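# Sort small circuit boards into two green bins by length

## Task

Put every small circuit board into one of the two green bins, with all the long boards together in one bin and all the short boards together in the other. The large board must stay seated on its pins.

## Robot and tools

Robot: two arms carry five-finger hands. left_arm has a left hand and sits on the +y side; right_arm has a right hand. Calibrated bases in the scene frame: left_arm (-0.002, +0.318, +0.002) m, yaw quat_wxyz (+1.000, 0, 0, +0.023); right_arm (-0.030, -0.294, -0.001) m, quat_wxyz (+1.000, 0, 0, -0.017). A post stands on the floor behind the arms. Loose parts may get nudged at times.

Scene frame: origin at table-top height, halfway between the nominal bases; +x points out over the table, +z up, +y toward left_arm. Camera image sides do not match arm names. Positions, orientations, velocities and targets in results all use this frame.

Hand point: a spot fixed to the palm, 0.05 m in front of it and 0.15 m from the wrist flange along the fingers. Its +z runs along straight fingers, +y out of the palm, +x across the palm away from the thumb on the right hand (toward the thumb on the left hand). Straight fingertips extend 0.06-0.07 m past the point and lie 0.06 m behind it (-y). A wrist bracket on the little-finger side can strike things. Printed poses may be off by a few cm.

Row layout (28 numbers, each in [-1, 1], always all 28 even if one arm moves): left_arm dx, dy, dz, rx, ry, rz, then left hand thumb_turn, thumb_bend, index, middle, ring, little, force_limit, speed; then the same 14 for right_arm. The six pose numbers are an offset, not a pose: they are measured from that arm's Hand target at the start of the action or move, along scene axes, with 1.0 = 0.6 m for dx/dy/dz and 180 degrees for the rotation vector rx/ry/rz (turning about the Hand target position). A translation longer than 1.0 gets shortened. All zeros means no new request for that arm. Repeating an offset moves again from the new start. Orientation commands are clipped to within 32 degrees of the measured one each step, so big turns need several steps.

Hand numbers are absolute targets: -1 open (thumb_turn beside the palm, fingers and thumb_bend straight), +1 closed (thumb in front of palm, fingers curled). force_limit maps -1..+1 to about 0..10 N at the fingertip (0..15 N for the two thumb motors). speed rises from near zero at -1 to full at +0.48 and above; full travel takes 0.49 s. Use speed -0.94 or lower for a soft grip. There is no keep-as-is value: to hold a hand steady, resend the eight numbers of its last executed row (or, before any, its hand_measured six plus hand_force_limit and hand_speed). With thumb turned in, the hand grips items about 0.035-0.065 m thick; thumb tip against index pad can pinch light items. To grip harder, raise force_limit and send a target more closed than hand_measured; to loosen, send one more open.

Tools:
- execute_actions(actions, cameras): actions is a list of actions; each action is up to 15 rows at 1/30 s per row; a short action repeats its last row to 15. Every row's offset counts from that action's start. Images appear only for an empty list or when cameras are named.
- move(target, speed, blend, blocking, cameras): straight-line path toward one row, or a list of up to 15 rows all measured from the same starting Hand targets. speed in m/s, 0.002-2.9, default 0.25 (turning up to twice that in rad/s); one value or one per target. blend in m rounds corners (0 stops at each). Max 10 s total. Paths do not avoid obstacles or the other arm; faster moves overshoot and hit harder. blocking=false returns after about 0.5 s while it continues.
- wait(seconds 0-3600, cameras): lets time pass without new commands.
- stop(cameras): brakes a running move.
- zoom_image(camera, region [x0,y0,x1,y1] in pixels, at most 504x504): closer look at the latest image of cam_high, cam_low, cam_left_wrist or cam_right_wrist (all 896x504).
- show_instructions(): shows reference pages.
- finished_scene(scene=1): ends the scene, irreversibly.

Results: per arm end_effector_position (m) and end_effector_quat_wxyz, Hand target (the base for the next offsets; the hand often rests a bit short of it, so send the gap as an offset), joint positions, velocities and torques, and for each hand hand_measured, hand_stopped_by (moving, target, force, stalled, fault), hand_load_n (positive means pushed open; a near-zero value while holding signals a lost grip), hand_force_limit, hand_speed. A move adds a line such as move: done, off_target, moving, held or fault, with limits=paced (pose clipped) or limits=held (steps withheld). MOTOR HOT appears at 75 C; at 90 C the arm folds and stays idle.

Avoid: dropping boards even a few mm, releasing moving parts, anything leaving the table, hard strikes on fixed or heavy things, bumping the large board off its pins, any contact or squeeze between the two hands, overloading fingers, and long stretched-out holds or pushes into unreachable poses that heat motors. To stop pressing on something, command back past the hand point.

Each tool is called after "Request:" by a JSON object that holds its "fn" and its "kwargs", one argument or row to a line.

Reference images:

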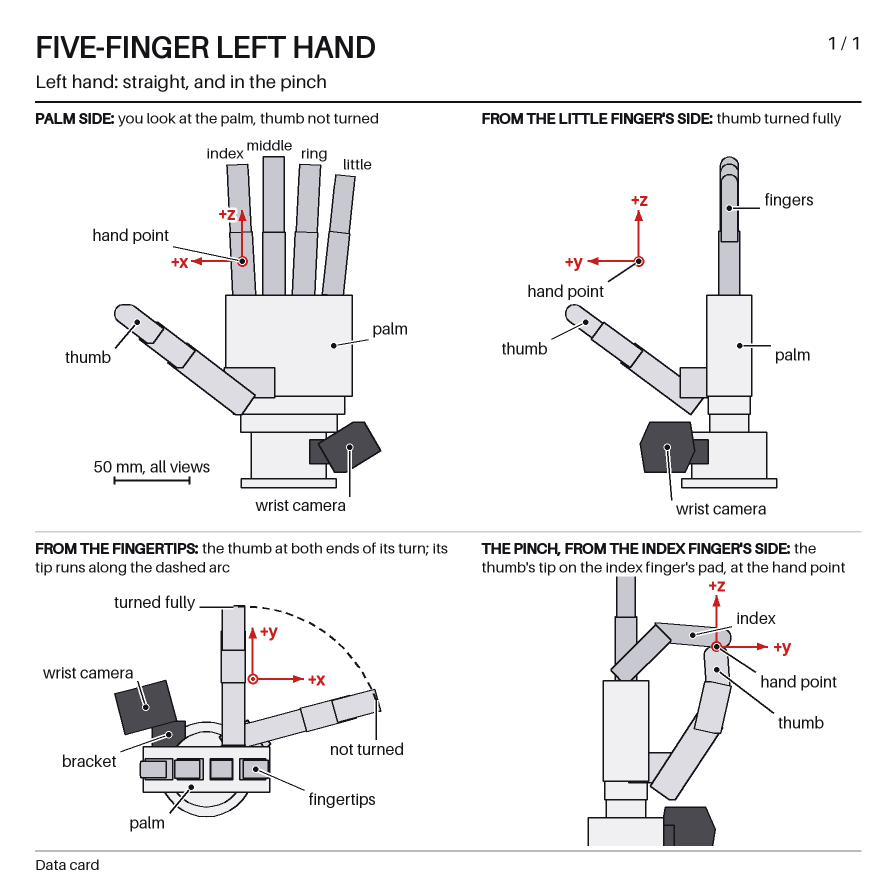

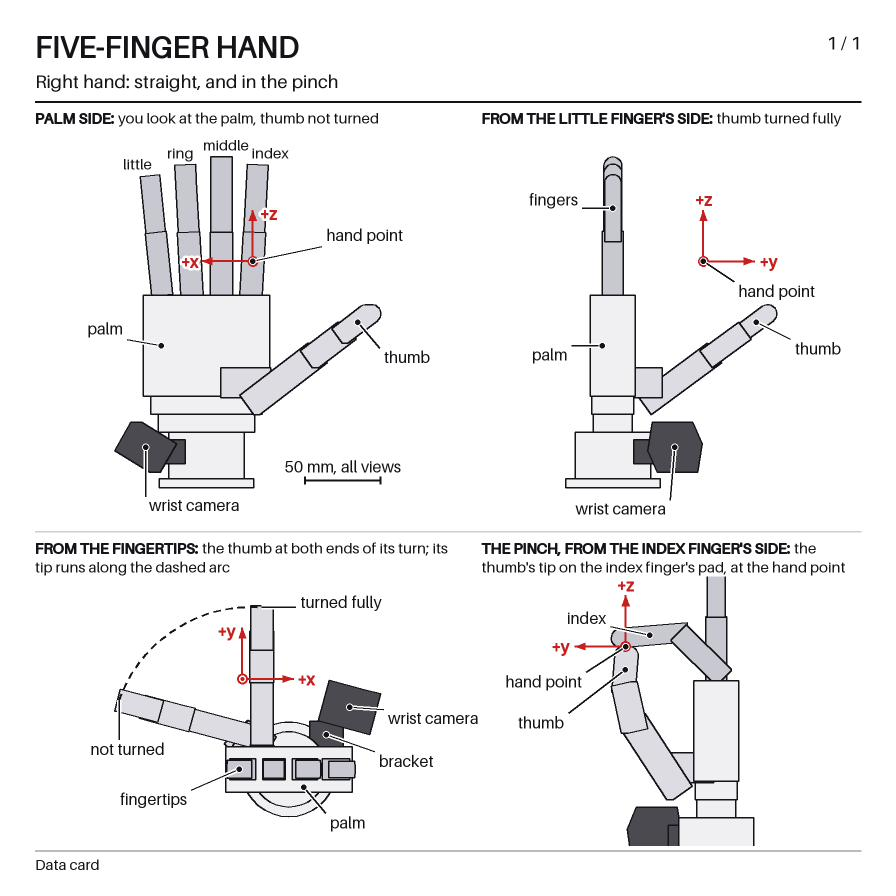

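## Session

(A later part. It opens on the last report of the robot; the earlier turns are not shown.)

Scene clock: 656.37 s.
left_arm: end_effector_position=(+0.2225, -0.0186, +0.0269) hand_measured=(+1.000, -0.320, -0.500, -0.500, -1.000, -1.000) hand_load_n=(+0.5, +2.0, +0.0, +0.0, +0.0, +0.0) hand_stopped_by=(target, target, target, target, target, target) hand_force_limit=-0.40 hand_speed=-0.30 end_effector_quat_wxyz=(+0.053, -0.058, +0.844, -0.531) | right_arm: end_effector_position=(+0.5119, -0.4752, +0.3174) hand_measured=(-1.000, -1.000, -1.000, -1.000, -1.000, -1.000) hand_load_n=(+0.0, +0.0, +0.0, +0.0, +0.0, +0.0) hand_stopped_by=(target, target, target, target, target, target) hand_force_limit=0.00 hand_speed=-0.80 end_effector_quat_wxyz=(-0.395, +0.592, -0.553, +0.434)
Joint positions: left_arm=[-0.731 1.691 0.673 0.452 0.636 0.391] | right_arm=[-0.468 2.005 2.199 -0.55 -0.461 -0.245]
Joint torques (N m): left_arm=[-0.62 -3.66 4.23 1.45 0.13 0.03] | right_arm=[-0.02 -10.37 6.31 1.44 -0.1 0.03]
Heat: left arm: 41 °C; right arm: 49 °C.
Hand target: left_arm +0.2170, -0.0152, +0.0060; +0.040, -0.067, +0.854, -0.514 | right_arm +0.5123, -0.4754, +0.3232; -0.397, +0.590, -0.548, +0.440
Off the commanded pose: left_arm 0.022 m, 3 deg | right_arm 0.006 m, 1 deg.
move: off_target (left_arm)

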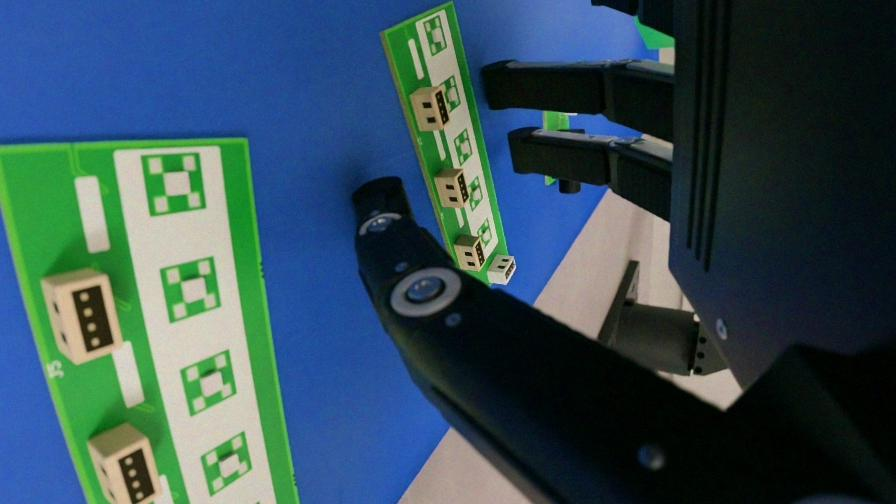

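Request:
{"fn": "move", "kwargs": {
  "target": [0.0013,-0.0083,0.005,0,0,0,1,-0.32,-0.5,-0.5,-1,-1,-0.4,-0.3,0,0,0,0,0,0,-1,-1,-1,-1,-1,-1,0,-0.8],
  "speed": 0.03,
  "cameras": ["cam_left_wrist"]
}}

Scene clock: 666.43 s.
left_arm: end_effector_position=(+0.2221, -0.0189, +0.0269) hand_measured=(+1.000, -0.320, -0.500, -0.500, -1.000, -1.000) hand_load_n=(+0.0, +2.0, +0.0, +0.0, +0.0, +0.0) hand_stopped_by=(target, target, target, target, target, target) hand_force_limit=-0.40 hand_speed=-0.30 end_effector_quat_wxyz=(+0.052, -0.059, +0.844, -0.530) | right_arm: end_effector_position=(+0.5119, -0.4752, +0.3174) hand_measured=(-1.000, -1.000, -1.000, -1.000, -1.000, -1.000) hand_load_n=(-0.5, +0.0, +0.0, +0.0, +0.0, +0.0) hand_stopped_by=(target, target, target, target, target, target) hand_force_limit=0.00 hand_speed=-0.80 end_effector_quat_wxyz=(-0.395, +0.592, -0.553, +0.434)
Joint positions: left_arm=[-0.732 1.691 0.673 0.452 0.634 0.387] | right_arm=[-0.468 2.005 2.199 -0.55 -0.461 -0.245]
Joint torques (N m): left_arm=[-1.58 -3.49 5.59 1.35 0.02 -0.01] | right_arm=[0.05 -10.44 6.31 1.46 -0.1 0.04]
Heat: left arm: 42 °C; right arm: 49 °C.
Hand target: left_arm +0.2178, -0.0201, +0.0089; +0.041, -0.067, +0.854, -0.514 | right_arm +0.5123, -0.4754, +0.3232; -0.397, +0.590, -0.548, +0.440
Off the commanded pose: left_arm 0.019 m, 3 deg | right_arm 0.006 m, 1 deg.
move: off_target (left_arm)

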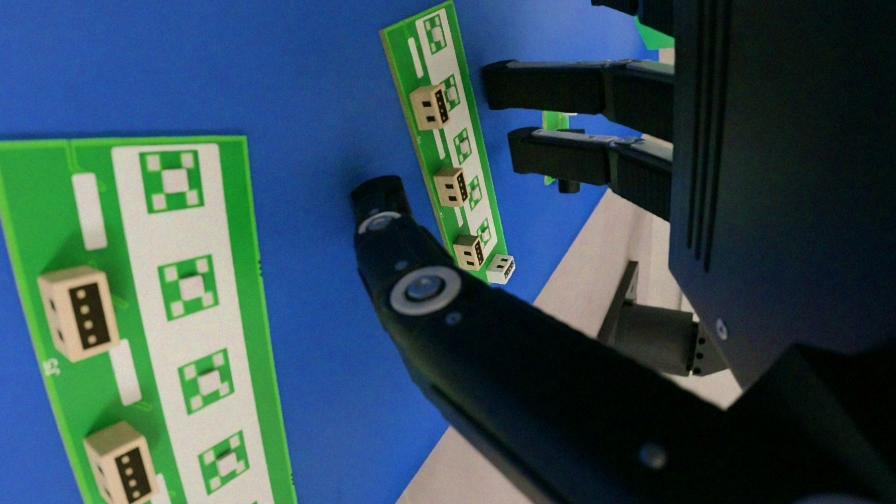

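Request:
{"fn": "move", "kwargs": {
  "target": [0,0,0.012,0,0,0,1,-0.32,-0.5,-0.5,-1,-1,-0.4,-0.3,0,0,0,0,0,0,-1,-1,-1,-1,-1,-1,0,-0.8],
  "speed": 0.03,
  "cameras": ["cam_left_wrist"]
}}

Scene clock: 671.50 s.
left_arm: end_effector_position=(+0.2205, -0.0206, +0.0268) hand_measured=(+1.000, -0.320, -0.500, -0.500, -1.000, -1.000) hand_load_n=(+0.0, +0.5, +0.0, +0.0, +0.0, +0.0) hand_stopped_by=(target, target, target, target, target, target) hand_force_limit=-0.40 hand_speed=-0.30 end_effector_quat_wxyz=(+0.050, -0.059, +0.846, -0.528) | right_arm: end_effector_position=(+0.5119, -0.4752, +0.3174) hand_measured=(-1.000, -1.000, -1.000, -1.000, -1.000, -1.000) hand_load_n=(+0.0, -0.5, -0.5, +0.0, +0.0, +0.0) hand_stopped_by=(target, target, target, target, target, target) hand_force_limit=0.00 hand_speed=-0.80 end_effector_quat_wxyz=(-0.395, +0.592, -0.553, +0.434)
Joint positions: left_arm=[-0.741 1.691 0.679 0.442 0.627 0.385] | right_arm=[-0.468 2.005 2.199 -0.55 -0.461 -0.245]
Joint torques (N m): left_arm=[-0.81 -5.24 6.2 1.16 0.11 -0.01] | right_arm=[0.01 -10.48 6.28 1.45 -0.1 0.01]
Heat: left arm: 42 °C; right arm: 49 °C.
Hand target: left_arm +0.2177, -0.0202, +0.0161; +0.040, -0.067, +0.854, -0.514 | right_arm +0.5123, -0.4754, +0.3232; -0.397, +0.590, -0.548, +0.440
Off the commanded pose: left_arm 0.011 m, 2 deg | right_arm 0.006 m, 1 deg.
move: off_target (left_arm)

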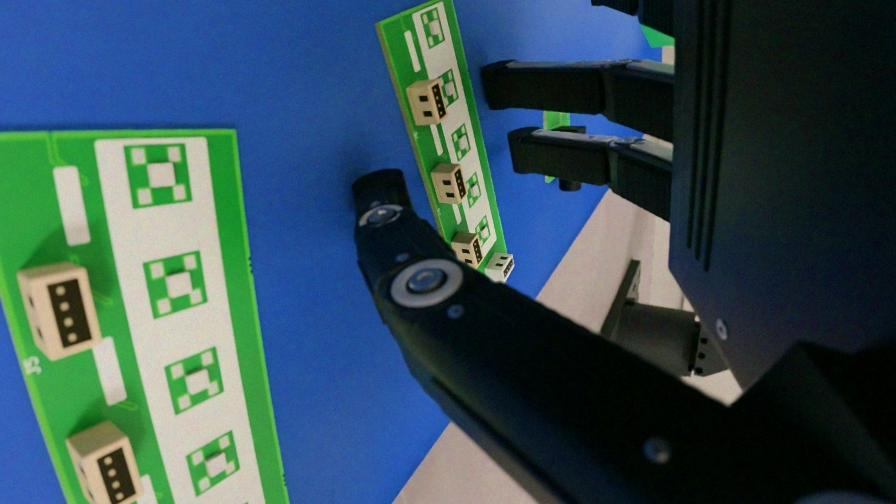

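Request:
{"fn": "move", "kwargs": {
  "target": [0.0015,-0.0083,0.008,0,0,0,1,-0.32,-0.5,-0.5,-1,-1,-0.4,-0.3,0,0,0,0,0,0,-1,-1,-1,-1,-1,-1,0,-0.8],
  "speed": 0.03,
  "cameras": ["cam_left_wrist"]
}}

Scene clock: 677.20 s.
left_arm: end_effector_position=(+0.2203, -0.0246, +0.0289) hand_measured=(+1.000, -0.320, -0.500, -0.500, -1.000, -1.000) hand_load_n=(+0.0, +0.5, -0.5, +0.0, -0.5, +0.0) hand_stopped_by=(target, target, target, target, target, target) hand_force_limit=-0.40 hand_speed=-0.30 end_effector_quat_wxyz=(+0.050, -0.059, +0.848, -0.525) | right_arm: end_effector_position=(+0.5119, -0.4752, +0.3174) hand_measured=(-1.000, -1.000, -1.000, -1.000, -1.000, -1.000) hand_load_n=(-0.5, +0.0, +0.0, +0.0, +0.0, +0.0) hand_stopped_by=(target, target, target, target, target, target) hand_force_limit=0.00 hand_speed=-0.80 end_effector_quat_wxyz=(-0.395, +0.592, -0.553, +0.434)
Joint positions: left_arm=[-0.754 1.691 0.698 0.419 0.613 0.383] | right_arm=[-0.468 2.005 2.199 -0.55 -0.461 -0.245]
Joint torques (N m): left_arm=[-0.55 -5.39 6.46 1.19 0.17 -0.08] | right_arm=[0.03 -10.45 6.23 1.47 -0.11 0.02]
Heat: left arm: 42 °C; right arm: 49 °C.
Hand target: left_arm +0.2186, -0.0251, +0.0209; +0.040, -0.067, +0.854, -0.514 | right_arm +0.5123, -0.4754, +0.3232; -0.397, +0.590, -0.548, +0.440
Off the commanded pose: left_arm 0.008 m, 2 deg | right_arm 0.006 m, 1 deg.
move: done

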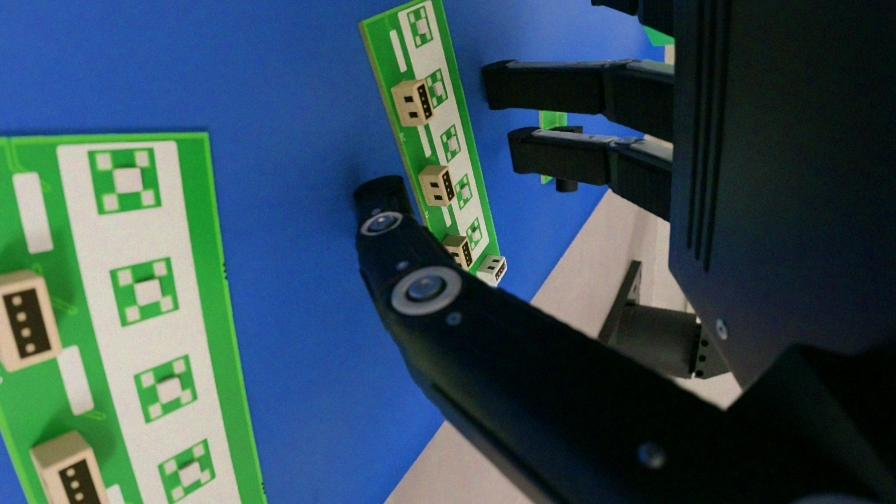

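Request:
{"fn": "move", "kwargs": {
  "target": [0,0,-0.004,0.0253,0.004,0,1,-0.32,-0.5,-0.5,-1,-1,-0.4,-0.3,0,0,0,0,0,0,-1,-1,-1,-1,-1,-1,0,-0.8],
  "speed": 0.03,
  "cameras": ["cam_left_wrist"]
}}

Scene clock: 703.07 s.
left_arm: end_effector_position=(+0.2208, -0.0269, +0.0306) hand_measured=(+1.000, -0.320, -0.500, -0.500, -1.000, -1.000) hand_load_n=(+0.0, +0.0, -0.5, -1.5, +0.0, +0.0) hand_stopped_by=(target, target, target, target, target, target) hand_force_limit=-0.40 hand_speed=-0.30 end_effector_quat_wxyz=(+0.043, -0.065, +0.864, -0.497) | right_arm: end_effector_position=(+0.5119, -0.4752, +0.3174) hand_measured=(-1.000, -1.000, -1.000, -1.000, -1.000, -1.000) hand_load_n=(-0.5, +0.0, +0.0, -0.5, +0.0, +0.0) hand_stopped_by=(target, target, target, target, target, target) hand_force_limit=0.00 hand_speed=-0.80 end_effector_quat_wxyz=(-0.395, +0.592, -0.553, +0.434)
Joint positions: left_arm=[-0.775 1.691 0.775 0.276 0.574 0.396] | right_arm=[-0.468 2.005 2.199 -0.55 -0.461 -0.245]
Joint torques (N m): left_arm=[-0.94 -5.44 6.53 1.07 0.05 0.14] | right_arm=[-0.03 -10.4 6.32 1.46 -0.1 0.02]
Heat: left arm: 40 °C; right arm: 49 °C.
Hand target: left_arm +0.2187, -0.0252, +0.0186; +0.038, -0.069, +0.874, -0.479 | right_arm +0.5123, -0.4754, +0.3232; -0.397, +0.590, -0.548, +0.440
Off the commanded pose: left_arm 0.012 m, 3 deg | right_arm 0.006 m, 1 deg.
move: off_target (left_arm)

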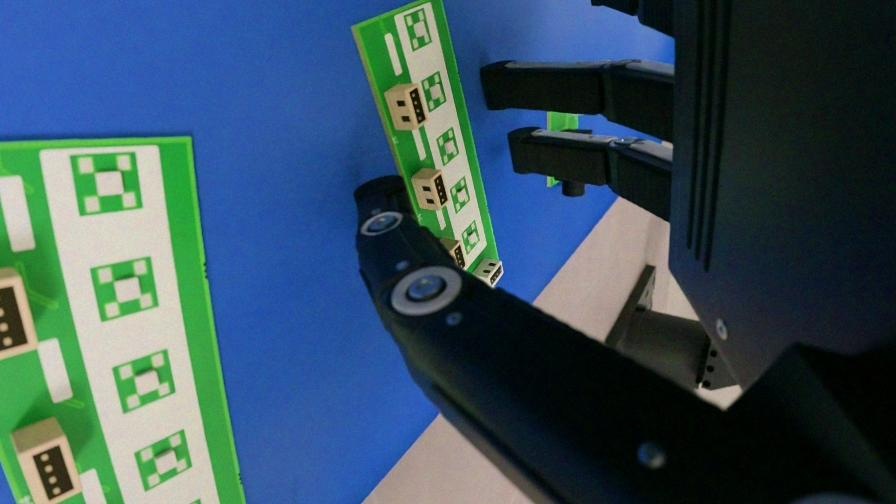

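Request:
{"fn": "move", "kwargs": {
  "target": [0,0,0.005,0,0,0,1,-0.32,-0.5,-0.5,-1,-1,-0.4,-0.3,0,0,0,0,0,0,-1,-1,-1,-1,-1,-1,0,-0.8],
  "speed": 0.03,
  "cameras": []
}}

Scene clock: 718.10 s.
left_arm: end_effector_position=(+0.2208, -0.0267, +0.0309) hand_measured=(+1.000, -0.320, -0.500, -0.500, -1.000, -1.000) hand_load_n=(+0.0, +0.0, +0.0, -1.0, +0.0, +0.0) hand_stopped_by=(target, target, target, target, target, target) hand_force_limit=-0.40 hand_speed=-0.30 end_effector_quat_wxyz=(+0.042, -0.066, +0.865, -0.495) | right_arm: end_effector_position=(+0.5119, -0.4752, +0.3174) hand_measured=(-1.000, -1.000, -1.000, -1.000, -1.000, -1.000) hand_load_n=(+0.0, -0.5, +0.0, +0.0, +0.0, +0.0) hand_stopped_by=(target, target, target, target, target, target) hand_force_limit=0.00 hand_speed=-0.80 end_effector_quat_wxyz=(-0.395, +0.592, -0.553, +0.434)
Joint positions: left_arm=[-0.775 1.691 0.781 0.264 0.573 0.396] | right_arm=[-0.468 2.005 2.199 -0.55 -0.461 -0.245]
Joint torques (N m): left_arm=[-0.9 -6.08 6.5 1.07 0.07 0.14] | right_arm=[-0.08 -10.41 6.31 1.47 -0.1 0.01]
Heat: left arm: 40 °C; right arm: 49 °C.
Hand target: left_arm +0.2187, -0.0252, +0.0216; +0.038, -0.069, +0.874, -0.479 | right_arm +0.5123, -0.4754, +0.3232; -0.397, +0.590, -0.548, +0.440
Off the commanded pose: left_arm 0.010 m, 2 deg | right_arm 0.006 m, 1 deg.
move: done

Request:
{"fn": "move", "kwargs": {
  "target": [0,0,0.01,0,0,0,1,-0.32,-0.5,-0.5,-1,-1,-0.4,-0.3,0,0,0,0,0,0,-1,-1,-1,-1,-1,-1,0,-0.8],
  "speed": 0.03,
  "cameras": ["cam_left_wrist"]
}}

Scene clock: 724.10 s.
left_arm: end_effector_position=(+0.2207, -0.0266, +0.0314) hand_measured=(+1.000, -0.320, -0.500, -0.500, -1.000, -1.000) hand_load_n=(+0.0, +0.0, +0.0, -0.5, +0.0, +0.0) hand_stopped_by=(target, target, target, target, target, target) hand_force_limit=-0.40 hand_speed=-0.30 end_effector_quat_wxyz=(+0.040, -0.068, +0.868, -0.491) | right_arm: end_effector_position=(+0.5119, -0.4752, +0.3174) hand_measured=(-1.000, -1.000, -1.000, -1.000, -1.000, -1.000) hand_load_n=(-0.5, +0.5, +0.0, +0.0, -0.5, +0.0) hand_stopped_by=(target, target, target, target, target, target) hand_force_limit=0.00 hand_speed=-0.80 end_effector_quat_wxyz=(-0.395, +0.592, -0.553, +0.434)
Joint positions: left_arm=[-0.777 1.691 0.793 0.241 0.57 0.397] | right_arm=[-0.468 2.005 2.199 -0.55 -0.461 -0.245]
Joint torques (N m): left_arm=[-0.8 -7.32 6.54 1.03 0.11 0.12] | right_arm=[-0.01 -10.39 6.3 1.44 -0.1 0.02]
Heat: left arm: 39 °C; right arm: 49 °C.
Hand target: left_arm +0.2187, -0.0251, +0.0275; +0.038, -0.069, +0.874, -0.479 | right_arm +0.5123, -0.4754, +0.3232; -0.397, +0.590, -0.548, +0.440
Off the commanded pose: left_arm 0.005 m, 2 deg | right_arm 0.006 m, 1 deg.
move: done

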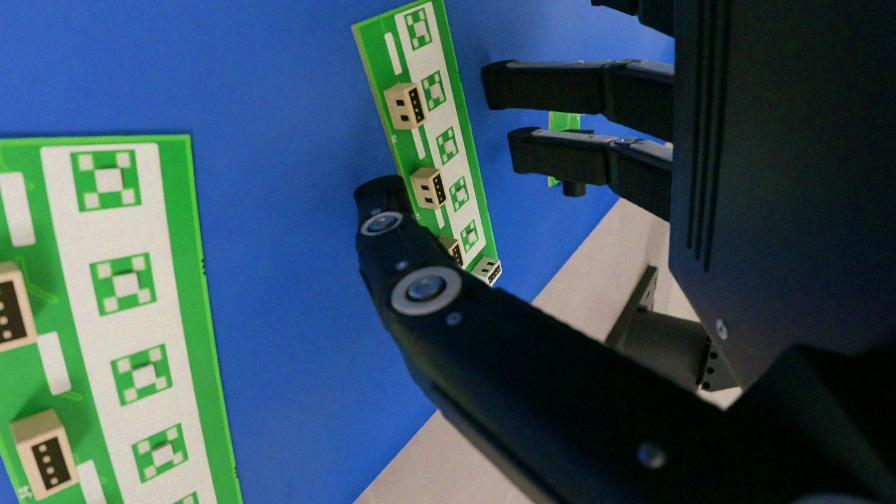

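Request:
{"fn": "move", "kwargs": {
  "target": [
    [0,0,-0.003,0,0,0,1,-0.32,-0.8,-0.8,-1,-1,-0.4,-0.3,0,0,0,0,0,0,-1,-1,-1,-1,-1,-1,0,-0.8],
    [0,0,-0.02,0,0,0,1,-0.32,-0.8,-0.8,-1,-1,-0.4,-0.3,0,0,0,0,0,0,-1,-1,-1,-1,-1,-1,0,-0.8]
  ],
  "speed": 0.03,
  "cameras": ["cam_left_wrist"]
}}

Scene clock: 752.93 s.
left_arm: end_effector_position=(+0.2231, -0.0269, +0.0318) hand_measured=(+1.000, -0.320, -0.800, -0.800, -1.000, -1.000) hand_load_n=(+0.0, +0.0, +0.0, +0.0, +0.0, +0.0) hand_stopped_by=(target, target, target, target, target, target) hand_force_limit=-0.40 hand_speed=-0.30 end_effector_quat_wxyz=(+0.045, -0.068, +0.867, -0.491) | right_arm: end_effector_position=(+0.5119, -0.4752, +0.3174) hand_measured=(-1.000, -1.000, -1.000, -1.000, -1.000, -1.000) hand_load_n=(-0.5, +0.0, +0.0, +0.0, +0.0, +0.0) hand_stopped_by=(target, target, target, target, target, target) hand_force_limit=0.00 hand_speed=-0.80 end_effector_quat_wxyz=(-0.395, +0.592, -0.553, +0.434)
Joint positions: left_arm=[-0.777 1.691 0.793 0.247 0.562 0.398] | right_arm=[-0.468 2.005 2.199 -0.55 -0.461 -0.245]
Joint torques (N m): left_arm=[-0.75 -4.93 4.78 1.43 0.18 0.11] | right_arm=[0.06 -10.47 6.3 1.45 -0.1 0.01]
Heat: left arm: 38 °C; right arm: 49 °C.
Hand target: left_arm +0.2187, -0.0251, +0.0156; +0.038, -0.069, +0.874, -0.479 | right_arm +0.5123, -0.4754, +0.3232; -0.397, +0.590, -0.548, +0.440
Off the commanded pose: left_arm 0.017 m, 2 deg | right_arm 0.006 m, 1 deg.
move: off_target (left_arm)

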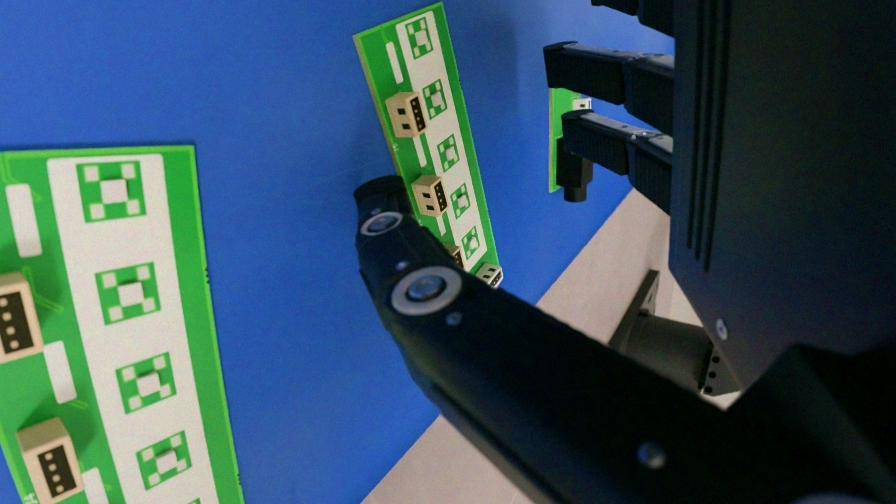

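Request:
{"fn": "move", "kwargs": {
  "target": [0,0,-0.007,0,0,0,1,-0.32,-0.8,-0.8,-1,-1,-0.4,-0.3,0,0,0,0,0,0,-1,-1,-1,-1,-1,-1,0,-0.8],
  "speed": 0.03,
  "cameras": []
}}

Request:
{"fn": "move", "kwargs": {
  "target": [0,0,-0.006,0,0,0,1,-0.32,-0.8,-0.8,-1,-1,-0.4,-0.3,0,0,0,0,0,0,-1,-1,-1,-1,-1,-1,0,-0.8],
  "speed": 0.03,
  "cameras": []
}}

Scene clock: 764.33 s.
left_arm: end_effector_position=(+0.2250, -0.0286, +0.0299) hand_measured=(+1.000, -0.320, -0.800, -0.800, -1.000, -1.000) hand_load_n=(+0.0, +0.0, +0.0, +0.0, +0.0, +0.0) hand_stopped_by=(target, target, target, target, target, target) hand_force_limit=-0.40 hand_speed=-0.30 end_effector_quat_wxyz=(+0.047, -0.067, +0.866, -0.493) | right_arm: end_effector_position=(+0.5119, -0.4752, +0.3174) hand_measured=(-1.000, -1.000, -1.000, -1.000, -1.000, -1.000) hand_load_n=(+0.0, +0.0, +0.0, +0.0, +0.0, +0.0) hand_stopped_by=(target, target, target, target, target, target) hand_force_limit=0.00 hand_speed=-0.80 end_effector_quat_wxyz=(-0.395, +0.592, -0.553, +0.434)
Joint positions: left_arm=[-0.777 1.703 0.793 0.266 0.562 0.399] | right_arm=[-0.468 2.005 2.199 -0.55 -0.461 -0.245]
Joint torques (N m): left_arm=[-0.72 -5.07 4.22 1.45 0.18 0.11] | right_arm=[-0.02 -10.43 6.35 1.47 -0.1 0]
Heat: left arm: 40 °C; right arm: 48 °C.
Hand target: left_arm +0.2188, -0.0252, +0.0115; +0.038, -0.069, +0.874, -0.479 | right_arm +0.5123, -0.4754, +0.3232; -0.397, +0.590, -0.548, +0.440
Off the commanded pose: left_arm 0.020 m, 2 deg | right_arm 0.006 m, 1 deg.
move: off_target (left_arm)

Scene clock: 765.03 s.
left_arm: end_effector_position=(+0.2266, -0.0301, +0.0285) hand_measured=(+1.000, -0.320, -0.800, -0.800, -1.000, -1.000) hand_load_n=(+0.5, +0.0, +0.0, +0.0, +0.0, +0.0) hand_stopped_by=(target, target, target, target, target, target) hand_force_limit=-0.40 hand_speed=-0.30 end_effector_quat_wxyz=(+0.049, -0.066, +0.865, -0.495) | right_arm: end_effector_position=(+0.5119, -0.4752, +0.3174) hand_measured=(-1.000, -1.000, -1.000, -1.000, -1.000, -1.000) hand_load_n=(+0.0, +0.0, +0.0, -0.5, +0.0, +0.0) hand_stopped_by=(target, target, target, target, target, target) hand_force_limit=0.00 hand_speed=-0.80 end_effector_quat_wxyz=(-0.395, +0.592, -0.553, +0.434)
Joint positions: left_arm=[-0.777 1.713 0.793 0.281 0.562 0.399] | right_arm=[-0.468 2.005 2.199 -0.55 -0.461 -0.245]
Joint torques (N m): left_arm=[-0.75 -5.11 3.77 1.44 0.18 0.12] | right_arm=[0.05 -10.41 6.28 1.44 -0.09 0.01]
Heat: left arm: 40 °C; right arm: 48 °C.
Hand target: left_arm +0.2188, -0.0252, +0.0078; +0.038, -0.069, +0.874, -0.479 | right_arm +0.5123, -0.4754, +0.3232; -0.397, +0.590, -0.548, +0.440
Off the commanded pose: left_arm 0.023 m, 2 deg | right_arm 0.006 m, 1 deg.
move: off_target (left_arm)

Request:
{"fn": "move", "kwargs": {
  "target": [-0.004,0.004,-0.008,0,0,0,1,-0.32,-0.8,-0.8,-1,-1,-0.4,-0.3,0,0,0,0,0,0,-1,-1,-1,-1,-1,-1,0,-0.8],
  "speed": 0.03,
  "cameras": ["cam_left_wrist"]
}}

Scene clock: 771.43 s.
left_arm: end_effector_position=(+0.2253, -0.0291, +0.0259) hand_measured=(+1.000, -0.320, -0.800, -0.800, -1.000, -1.000) hand_load_n=(+0.0, +1.0, +0.0, -0.5, +0.0, +0.0) hand_stopped_by=(target, target, target, target, target, target) hand_force_limit=-0.40 hand_speed=-0.30 end_effector_quat_wxyz=(+0.051, -0.064, +0.863, -0.498) | right_arm: end_effector_position=(+0.5119, -0.4752, +0.3174) hand_measured=(-1.000, -1.000, -1.000, -1.000, -1.000, -1.000) hand_load_n=(-0.5, +0.0, +0.0, +0.0, +0.0, -0.5) hand_stopped_by=(target, target, target, target, target, target) hand_force_limit=0.00 hand_speed=-0.80 end_effector_quat_wxyz=(-0.395, +0.592, -0.553, +0.434)
Joint positions: left_arm=[-0.777 1.713 0.773 0.31 0.563 0.399] | right_arm=[-0.468 2.005 2.199 -0.55 -0.461 -0.245]
Joint torques (N m): left_arm=[-0.66 -4.81 3.63 1.38 0.18 0.12] | right_arm=[-0.03 -10.41 6.26 1.46 -0.1 0.01]
Heat: left arm: 40 °C; right arm: 48 °C.
Hand target: left_arm +0.2163, -0.0227, +0.0029; +0.038, -0.069, +0.874, -0.479 | right_arm +0.5123, -0.4754, +0.3232; -0.397, +0.590, -0.548, +0.440
Off the commanded pose: left_arm 0.025 m, 3 deg | right_arm 0.006 m, 1 deg.
move: off_target (left_arm)

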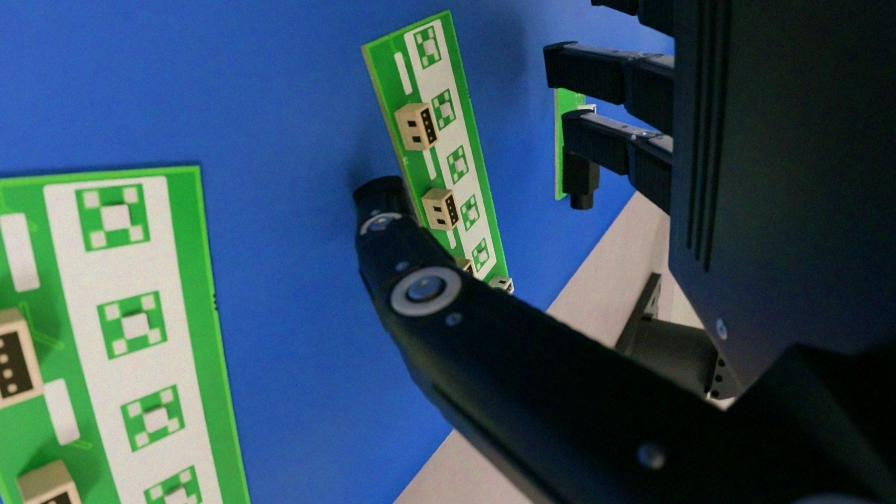

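Request:
{"fn": "move", "kwargs": {
  "target": [0.012,-0.023,0.07,0.0087,-0.0549,0,1,-0.6,-0.44,-0.44,-1,-1,-0.4,-0.3,0,0,0,0,0,0,-1,-1,-1,-1,-1,-1,0,-0.8],
  "speed": 0.06,
  "cameras": ["cam_left_wrist"]
}}

Scene clock: 851.53 s.
left_arm: end_effector_position=(+0.2219, -0.0339, +0.0347) hand_measured=(+1.000, -0.600, -0.440, -0.440, -1.000, -1.000) hand_load_n=(+0.0, +0.0, +0.0, +0.0, +0.0, +0.0) hand_stopped_by=(target, target, target, target, target, target) hand_force_limit=-0.40 hand_speed=-0.30 end_effector_quat_wxyz=(+0.106, -0.033, +0.877, -0.468) | right_arm: end_effector_position=(+0.5119, -0.4752, +0.3174) hand_measured=(-1.000, -1.000, -1.000, -1.000, -1.000, -1.000) hand_load_n=(+0.0, +0.0, +0.0, +0.0, +0.0, +0.0) hand_stopped_by=(target, target, target, target, target, target) hand_force_limit=0.00 hand_speed=-0.80 end_effector_quat_wxyz=(-0.395, +0.592, -0.553, +0.434)
Joint positions: left_arm=[-0.866 1.648 0.79 0.23 0.407 0.464] | right_arm=[-0.468 2.005 2.199 -0.55 -0.461 -0.245]
Joint torques (N m): left_arm=[-0.61 -9.39 6.97 1.2 0.11 0.12] | right_arm=[0.02 -10.4 6.32 1.46 -0.08 0.02]
Heat: left arm: 41 °C; right arm: 48 °C.
Hand target: left_arm +0.2234, -0.0366, +0.0450; +0.114, -0.027, +0.874, -0.471 | right_arm +0.5123, -0.4754, +0.3232; -0.397, +0.590, -0.548, +0.440
Off the commanded pose: left_arm 0.011 m, 1 deg | right_arm 0.006 m, 1 deg.
move: off_target (left_arm)

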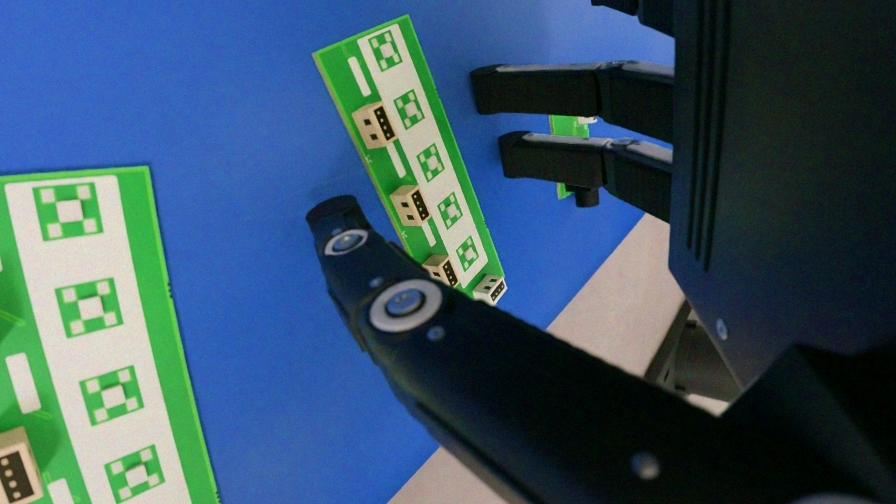

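Request:
{"fn": "move", "kwargs": {
  "target": [0.0008,-0.005,-0.042,-0.019,-0.003,-0.003,1,-0.6,-0.44,-0.44,-1,-1,-0.4,-0.3,0,0,0,0,0,0,-1,-1,-1,-1,-1,-1,0,-0.8],
  "speed": 0.04,
  "cameras": ["cam_left_wrist"]
}}

Scene clock: 866.90 s.
left_arm: end_effector_position=(+0.2290, -0.0459, +0.0385) hand_measured=(+1.000, -0.600, -0.440, -0.440, -1.000, -1.000) hand_load_n=(+0.0, +0.0, +0.0, +0.0, +0.0, -0.5) hand_stopped_by=(target, target, target, target, target, target) hand_force_limit=-0.40 hand_speed=-0.30 end_effector_quat_wxyz=(+0.130, -0.015, +0.850, -0.510) | right_arm: end_effector_position=(+0.5119, -0.4752, +0.3174) hand_measured=(-1.000, -1.000, -1.000, -1.000, -1.000, -1.000) hand_load_n=(+0.0, +0.0, +0.0, +0.0, +0.0, +0.0) hand_stopped_by=(target, target, target, target, target, target) hand_force_limit=0.00 hand_speed=-0.80 end_effector_quat_wxyz=(-0.395, +0.592, -0.553, +0.434)
Joint positions: left_arm=[-0.863 1.67 0.728 0.427 0.431 0.464] | right_arm=[-0.468 2.005 2.199 -0.55 -0.461 -0.245]
Joint torques (N m): left_arm=[0.58 -4.92 4.07 1.56 0.24 -0.06] | right_arm=[0.03 -10.45 6.32 1.45 -0.09 0.03]
Heat: left arm: 41 °C; right arm: 48 °C.
Hand target: left_arm +0.2240, -0.0395, +0.0198; +0.115, -0.024, +0.859, -0.498 | right_arm +0.5123, -0.4754, +0.3232; -0.397, +0.590, -0.548, +0.440
Off the commanded pose: left_arm 0.020 m, 3 deg | right_arm 0.006 m, 1 deg.
move: off_target (left_arm)

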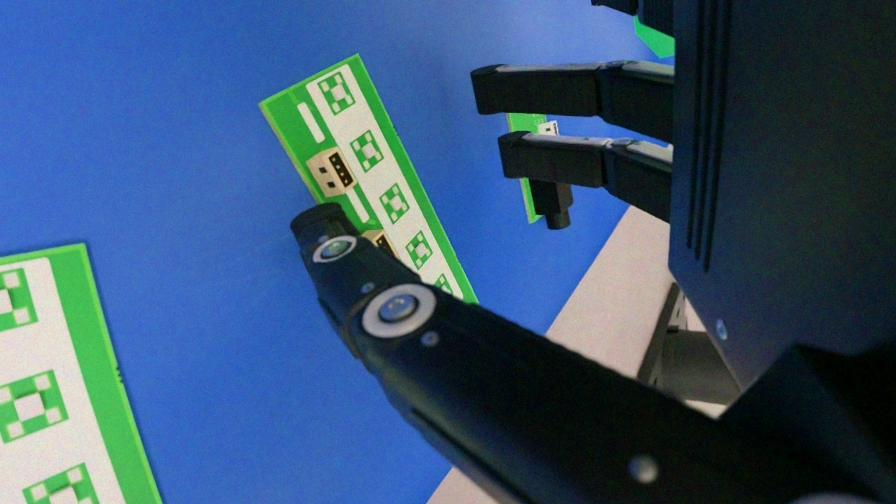

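Request:
{"fn": "move", "kwargs": {
  "target": [-0.0083,0.0133,-0.010,0,0,0,1,-0.6,-0.44,-0.44,-1,-1,-0.4,-0.3,0,0,0,0,0,0,-1,-1,-1,-1,-1,-1,0,-0.8],
  "speed": 0.04,
  "cameras": ["cam_left_wrist"]
}}

Scene clock: 880.30 s.
left_arm: end_effector_position=(+0.2250, -0.0419, +0.0332) hand_measured=(+1.000, -0.600, -0.440, -0.440, -1.000, -1.000) hand_load_n=(+0.0, +0.0, +0.0, +0.0, +0.0, +0.0) hand_stopped_by=(target, target, target, target, target, target) hand_force_limit=-0.40 hand_speed=-0.30 end_effector_quat_wxyz=(+0.129, -0.012, +0.847, -0.515) | right_arm: end_effector_position=(+0.5119, -0.4752, +0.3174) hand_measured=(-1.000, -1.000, -1.000, -1.000, -1.000, -1.000) hand_load_n=(+0.0, +0.0, +0.0, +0.0, -0.5, +0.0) hand_stopped_by=(target, target, target, target, target, target) hand_force_limit=0.00 hand_speed=-0.80 end_effector_quat_wxyz=(-0.395, +0.592, -0.553, +0.434)
Joint positions: left_arm=[-0.857 1.67 0.687 0.479 0.446 0.463] | right_arm=[-0.468 2.005 2.199 -0.55 -0.461 -0.245]
Joint torques (N m): left_arm=[0.65 -5.61 3.56 1.42 0.15 -0.01] | right_arm=[-0.01 -10.41 6.26 1.48 -0.1 0.03]
Heat: left arm: 42 °C; right arm: 48 °C.
Hand target: left_arm +0.2190, -0.0315, +0.0137; +0.115, -0.024, +0.859, -0.498 | right_arm +0.5123, -0.4754, +0.3232; -0.397, +0.590, -0.548, +0.440
Off the commanded pose: left_arm 0.023 m, 3 deg | right_arm 0.006 m, 1 deg.
move: off_target (left_arm)

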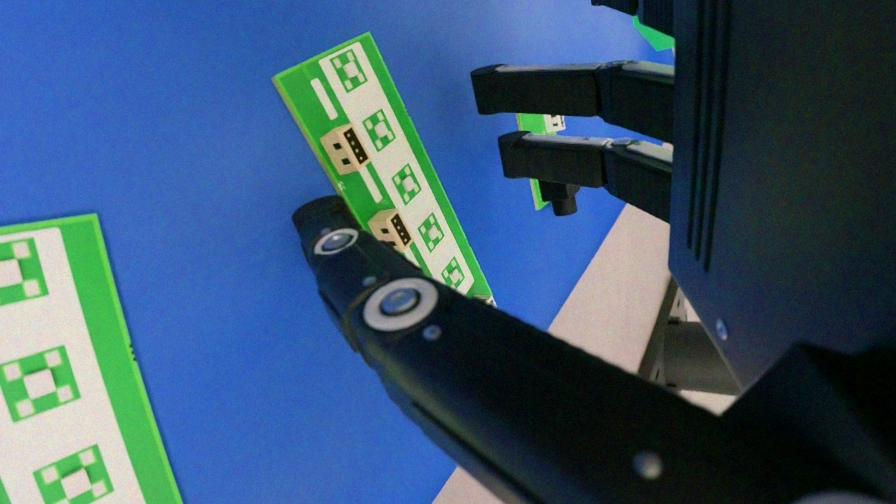

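Request:
{"fn": "move", "kwargs": {
  "target": [-0.001,0.0117,0.003,0,0,0,1,-0.6,-0.44,-0.44,-1,-1,-0.4,-0.3,0,0,0,0,0,0,-1,-1,-1,-1,-1,-1,0,-0.8],
  "speed": 0.04,
  "cameras": ["cam_left_wrist"]
}}

Scene clock: 886.53 s.
left_arm: end_effector_position=(+0.2250, -0.0378, +0.0311) hand_measured=(+1.000, -0.600, -0.440, -0.440, -1.000, -1.000) hand_load_n=(-0.5, -1.5, +0.0, +0.0, +0.0, +0.0) hand_stopped_by=(target, target, target, target, target, target) hand_force_limit=-0.40 hand_speed=-0.30 end_effector_quat_wxyz=(+0.124, -0.014, +0.847, -0.517) | right_arm: end_effector_position=(+0.5119, -0.4752, +0.3174) hand_measured=(-1.000, -1.000, -1.000, -1.000, -1.000, -1.000) hand_load_n=(-0.5, +0.0, +0.0, +0.0, +0.0, +0.0) hand_stopped_by=(target, target, target, target, target, target) hand_force_limit=0.00 hand_speed=-0.80 end_effector_quat_wxyz=(-0.395, +0.592, -0.553, +0.434)
Joint positions: left_arm=[-0.842 1.67 0.674 0.489 0.466 0.463] | right_arm=[-0.468 2.005 2.199 -0.55 -0.461 -0.245]
Joint torques (N m): left_arm=[0.62 -7.32 3.29 1.23 0.09 0.11] | right_arm=[-0.02 -10.47 6.3 1.44 -0.11 0]
Heat: left arm: 42 °C; right arm: 48 °C.
Hand target: left_arm +0.2183, -0.0245, +0.0155; +0.115, -0.024, +0.859, -0.498 | right_arm +0.5123, -0.4754, +0.3232; -0.397, +0.590, -0.548, +0.440
Off the commanded pose: left_arm 0.022 m, 3 deg | right_arm 0.006 m, 1 deg.
move: off_target (left_arm)

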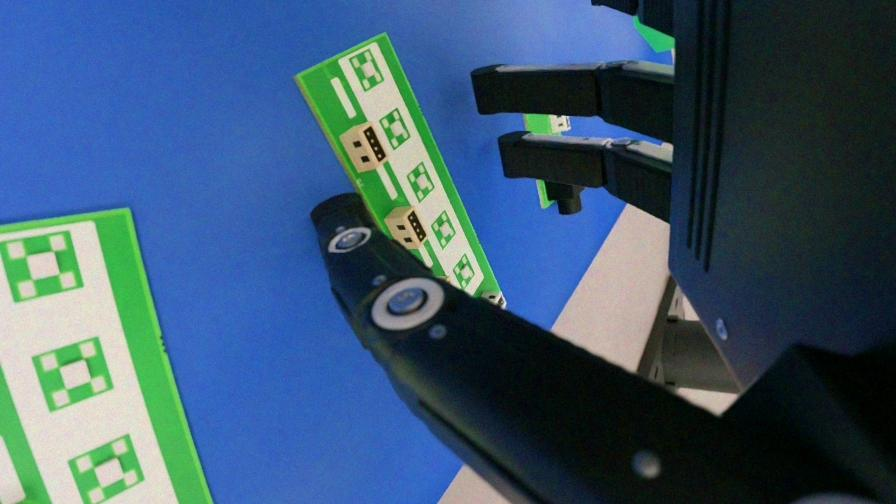

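Request:
{"fn": "move", "kwargs": {
  "target": [0,0.0,0.01,0,0,0,1,-0.6,-0.44,-0.44,-1,-1,-0.4,-0.3,0,0,0,0,0,0,-1,-1,-1,-1,-1,-1,0,-0.8],
  "speed": 0.04,
  "cameras": ["cam_left_wrist"]
}}

Scene clock: 893.60 s.
left_arm: end_effector_position=(+0.2245, -0.0373, +0.0313) hand_measured=(+1.000, -0.600, -0.440, -0.440, -1.000, -1.000) hand_load_n=(+0.0, -2.0, +0.0, +0.0, +0.0, -0.5) hand_stopped_by=(target, target, target, target, target, target) hand_force_limit=-0.40 hand_speed=-0.30 end_effector_quat_wxyz=(+0.124, -0.014, +0.847, -0.517) | right_arm: end_effector_position=(+0.5119, -0.4752, +0.3174) hand_measured=(-1.000, -1.000, -1.000, -1.000, -1.000, -1.000) hand_load_n=(+0.0, +0.0, +0.0, +0.0, +0.0, +0.0) hand_stopped_by=(target, target, target, target, target, target) hand_force_limit=0.00 hand_speed=-0.80 end_effector_quat_wxyz=(-0.395, +0.592, -0.553, +0.434)
Joint positions: left_arm=[-0.842 1.667 0.674 0.483 0.466 0.463] | right_arm=[-0.468 2.005 2.199 -0.55 -0.461 -0.245]
Joint torques (N m): left_arm=[0.61 -8.73 3.97 1.03 0.08 0.09] | right_arm=[0.02 -10.39 6.3 1.45 -0.1 0.03]
Heat: left arm: 41 °C; right arm: 48 °C.
Hand target: left_arm +0.2184, -0.0245, +0.0215; +0.115, -0.024, +0.859, -0.498 | right_arm +0.5123, -0.4754, +0.3232; -0.397, +0.590, -0.548, +0.440
Off the commanded pose: left_arm 0.017 m, 3 deg | right_arm 0.006 m, 1 deg.
move: off_target (left_arm)

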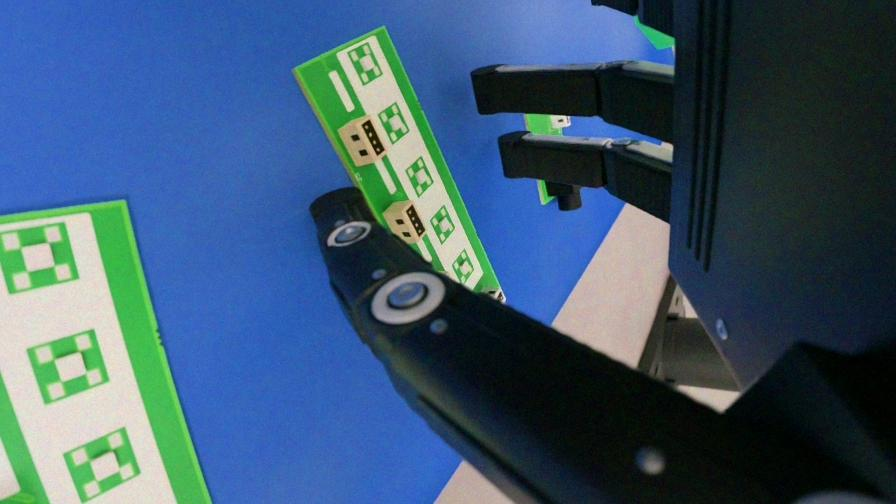

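Request:
{"fn": "move", "kwargs": {
  "target": [0,0.0,0.012,0,0,0,1,-0.6,-0.44,-0.44,-1,-1,-0.4,-0.3,0,0,0,0,0,0,-1,-1,-1,-1,-1,-1,0,-0.8],
  "speed": 0.04,
  "cameras": ["cam_left_wrist"]
}}

Scene clock: 900.20 s.
left_arm: end_effector_position=(+0.2201, -0.0326, +0.0313) hand_measured=(+1.000, -0.600, -0.440, -0.440, -1.000, -1.000) hand_load_n=(-0.5, -1.0, +0.0, +0.0, +0.0, +0.0) hand_stopped_by=(target, target, target, target, target, target) hand_force_limit=-0.40 hand_speed=-0.30 end_effector_quat_wxyz=(+0.117, -0.018, +0.853, -0.509) | right_arm: end_effector_position=(+0.5119, -0.4752, +0.3174) hand_measured=(-1.000, -1.000, -1.000, -1.000, -1.000, -1.000) hand_load_n=(+0.0, +0.0, +0.0, +0.0, +0.0, +0.0) hand_stopped_by=(target, target, target, target, target, target) hand_force_limit=0.00 hand_speed=-0.80 end_effector_quat_wxyz=(-0.395, +0.592, -0.553, +0.434)
Joint positions: left_arm=[-0.842 1.645 0.674 0.437 0.465 0.463] | right_arm=[-0.468 2.005 2.199 -0.55 -0.461 -0.245]
Joint torques (N m): left_arm=[0.66 -8.76 4.94 1.1 0.11 0.1] | right_arm=[-0.02 -10.44 6.28 1.47 -0.11 0.01]
Heat: left arm: 40 °C; right arm: 48 °C.
Hand target: left_arm +0.2183, -0.0245, +0.0287; +0.115, -0.024, +0.859, -0.498 | right_arm +0.5123, -0.4754, +0.3232; -0.397, +0.590, -0.548, +0.440
Off the commanded pose: left_arm 0.009 m, 2 deg | right_arm 0.006 m, 1 deg.
move: done

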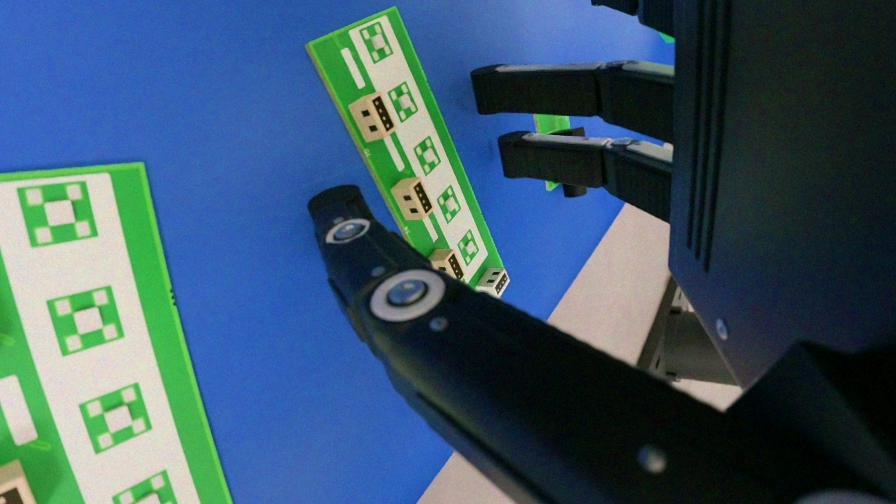

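Request:
{"fn": "move", "kwargs": {
  "target": [0,0.0,0.0,0,0,0,1,-0.6,-0.1,-0.1,-1,-1,-0.4,-0.7,0,0,0,0,0,0,-1,-1,-1,-1,-1,-1,0,-0.8],
  "speed": 0.04,
  "cameras": ["cam_left_wrist"]
}}

Scene clock: 909.83 s.
left_arm: end_effector_position=(+0.2203, -0.0326, +0.0321) hand_measured=(+1.000, -0.600, -0.100, -0.100, -1.000, -1.000) hand_load_n=(+0.0, +0.0, +0.0, +1.0, +0.0, +0.0) hand_stopped_by=(target, target, target, target, target, target) hand_force_limit=-0.40 hand_speed=-0.70 end_effector_quat_wxyz=(+0.117, -0.018, +0.852, -0.509) | right_arm: end_effector_position=(+0.5119, -0.4752, +0.3174) hand_measured=(-1.000, -1.000, -1.000, -1.000, -1.000, -1.000) hand_load_n=(+0.0, +0.0, -0.5, -0.5, +0.0, +0.0) hand_stopped_by=(target, target, target, target, target, target) hand_force_limit=0.00 hand_speed=-0.80 end_effector_quat_wxyz=(-0.395, +0.592, -0.553, +0.434)
Joint positions: left_arm=[-0.842 1.643 0.674 0.436 0.464 0.463] | right_arm=[-0.468 2.005 2.199 -0.55 -0.461 -0.245]
Joint torques (N m): left_arm=[0.64 -8.61 4.98 1.1 0.1 0.1] | right_arm=[0.09 -10.45 6.27 1.45 -0.09 0.03]
Heat: left arm: 40 °C; right arm: 48 °C.
Hand target: left_arm +0.2184, -0.0245, +0.0288; +0.115, -0.024, +0.859, -0.498 | right_arm +0.5123, -0.4754, +0.3232; -0.397, +0.590, -0.548, +0.440
Off the commanded pose: left_arm 0.009 m, 2 deg | right_arm 0.006 m, 1 deg.
move: done

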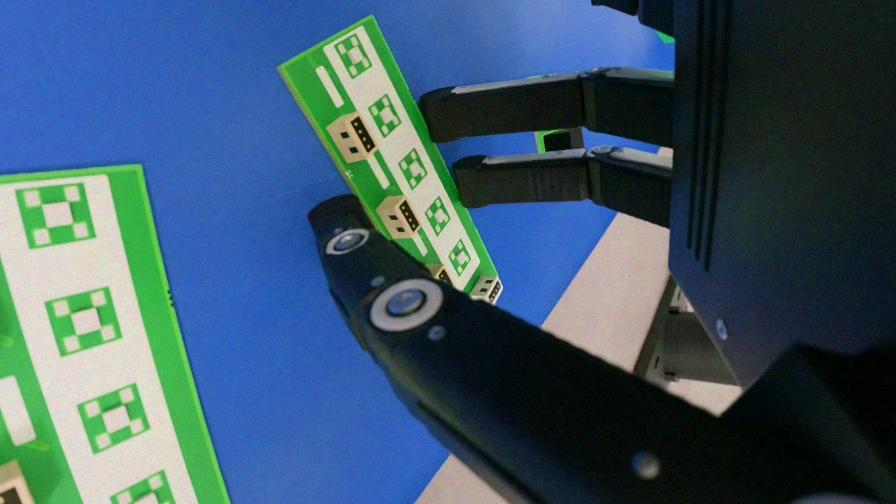

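Request:
{"fn": "move", "kwargs": {
  "target": [0,0.0,0.0,0,0,0,1,-0.6,0.1,0.1,-1,-1,-0.3,-0.8,0,0,0,0,0,0,-1,-1,-1,-1,-1,-1,0,-0.8],
  "speed": 0.04,
  "cameras": ["cam_left_wrist"]
}}

Scene clock: 915.33 s.
left_arm: end_effector_position=(+0.2201, -0.0324, +0.0319) hand_measured=(+1.000, -0.600, +0.100, +0.100, -1.000, -1.000) hand_load_n=(+0.0, +0.0, +0.0, +0.5, +0.0, +0.0) hand_stopped_by=(target, target, target, target, target, target) hand_force_limit=-0.30 hand_speed=-0.80 end_effector_quat_wxyz=(+0.117, -0.018, +0.853, -0.509) | right_arm: end_effector_position=(+0.5119, -0.4752, +0.3174) hand_measured=(-1.000, -1.000, -1.000, -1.000, -1.000, -1.000) hand_load_n=(-0.5, +0.0, +0.0, +0.0, +0.0, -0.5) hand_stopped_by=(target, target, target, target, target, target) hand_force_limit=0.00 hand_speed=-0.80 end_effector_quat_wxyz=(-0.395, +0.592, -0.553, +0.434)
Joint positions: left_arm=[-0.842 1.642 0.674 0.434 0.464 0.463] | right_arm=[-0.468 2.005 2.199 -0.55 -0.461 -0.245]
Joint torques (N m): left_arm=[0.66 -8.54 4.94 1.14 0.11 0.1] | right_arm=[0.03 -10.43 6.24 1.47 -0.1 0.01]
Heat: left arm: 40 °C; right arm: 48 °C.
Hand target: left_arm +0.2184, -0.0245, +0.0287; +0.115, -0.024, +0.859, -0.498 | right_arm +0.5123, -0.4754, +0.3232; -0.397, +0.590, -0.548, +0.440
Off the commanded pose: left_arm 0.009 m, 2 deg | right_arm 0.006 m, 1 deg.
move: done

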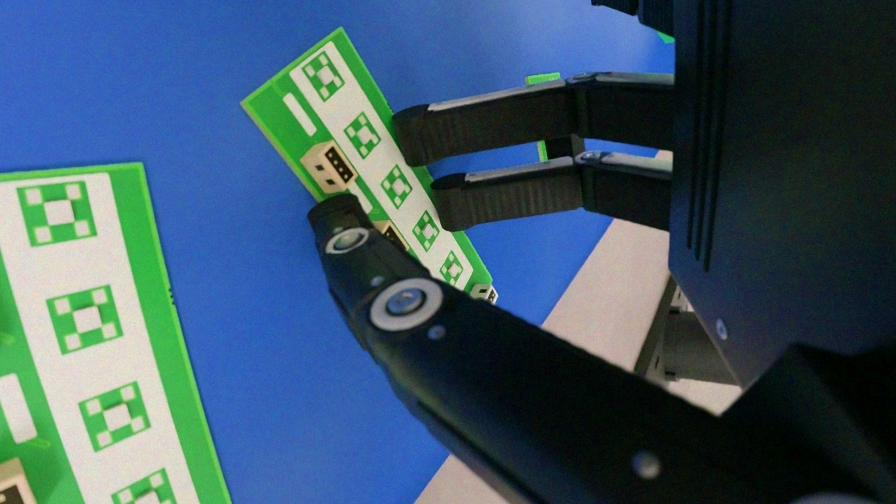

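Request:
{"fn": "move", "kwargs": {
  "target": [0,0.0,0.0,0,0,0,1,-0.6,0.3,0.3,-1,-1,-0.3,-0.85,0,0,0,0,0,0,-1,-1,-1,-1,-1,-1,0,-0.8],
  "speed": 0.04,
  "cameras": ["cam_left_wrist"]
}}

Scene clock: 921.07 s.
left_arm: end_effector_position=(+0.2197, -0.0320, +0.0314) hand_measured=(+1.000, -0.600, +0.300, +0.300, -1.000, -1.000) hand_load_n=(+0.0, -1.0, +0.0, +0.0, +0.0, +0.0) hand_stopped_by=(target, target, target, target, target, target) hand_force_limit=-0.30 hand_speed=-0.85 end_effector_quat_wxyz=(+0.116, -0.019, +0.853, -0.508) | right_arm: end_effector_position=(+0.5119, -0.4752, +0.3174) hand_measured=(-1.000, -1.000, -1.000, -1.000, -1.000, -1.000) hand_load_n=(+0.0, +0.0, +0.0, +0.0, +0.0, +0.0) hand_stopped_by=(target, target, target, target, target, target) hand_force_limit=0.00 hand_speed=-0.80 end_effector_quat_wxyz=(-0.395, +0.592, -0.553, +0.434)
Joint positions: left_arm=[-0.842 1.642 0.674 0.431 0.464 0.463] | right_arm=[-0.468 2.005 2.199 -0.55 -0.461 -0.245]
Joint torques (N m): left_arm=[0.66 -8.51 4.93 1.13 0.1 0.1] | right_arm=[0.01 -10.43 6.27 1.47 -0.1 0.02]
Heat: left arm: 39 °C; right arm: 48 °C.
Hand target: left_arm +0.2184, -0.0245, +0.0287; +0.115, -0.024, +0.859, -0.498 | right_arm +0.5123, -0.4754, +0.3232; -0.397, +0.590, -0.548, +0.440
Off the commanded pose: left_arm 0.008 m, 1 deg | right_arm 0.006 m, 1 deg.
move: done

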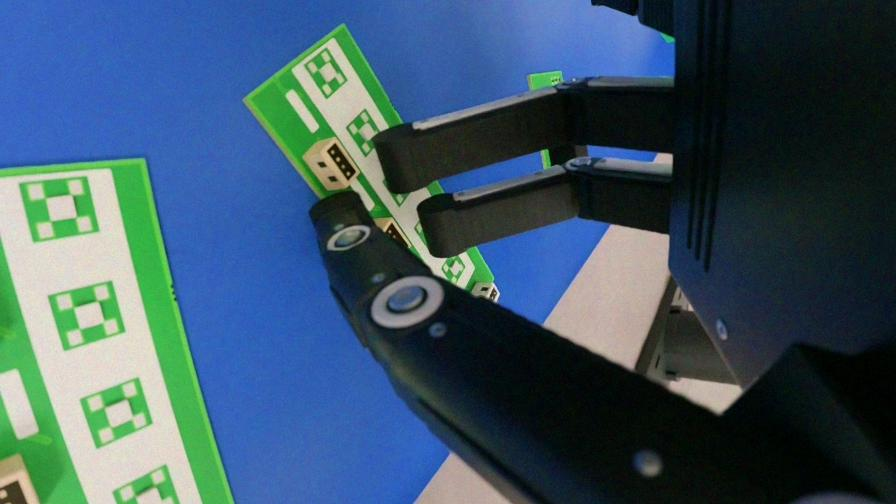

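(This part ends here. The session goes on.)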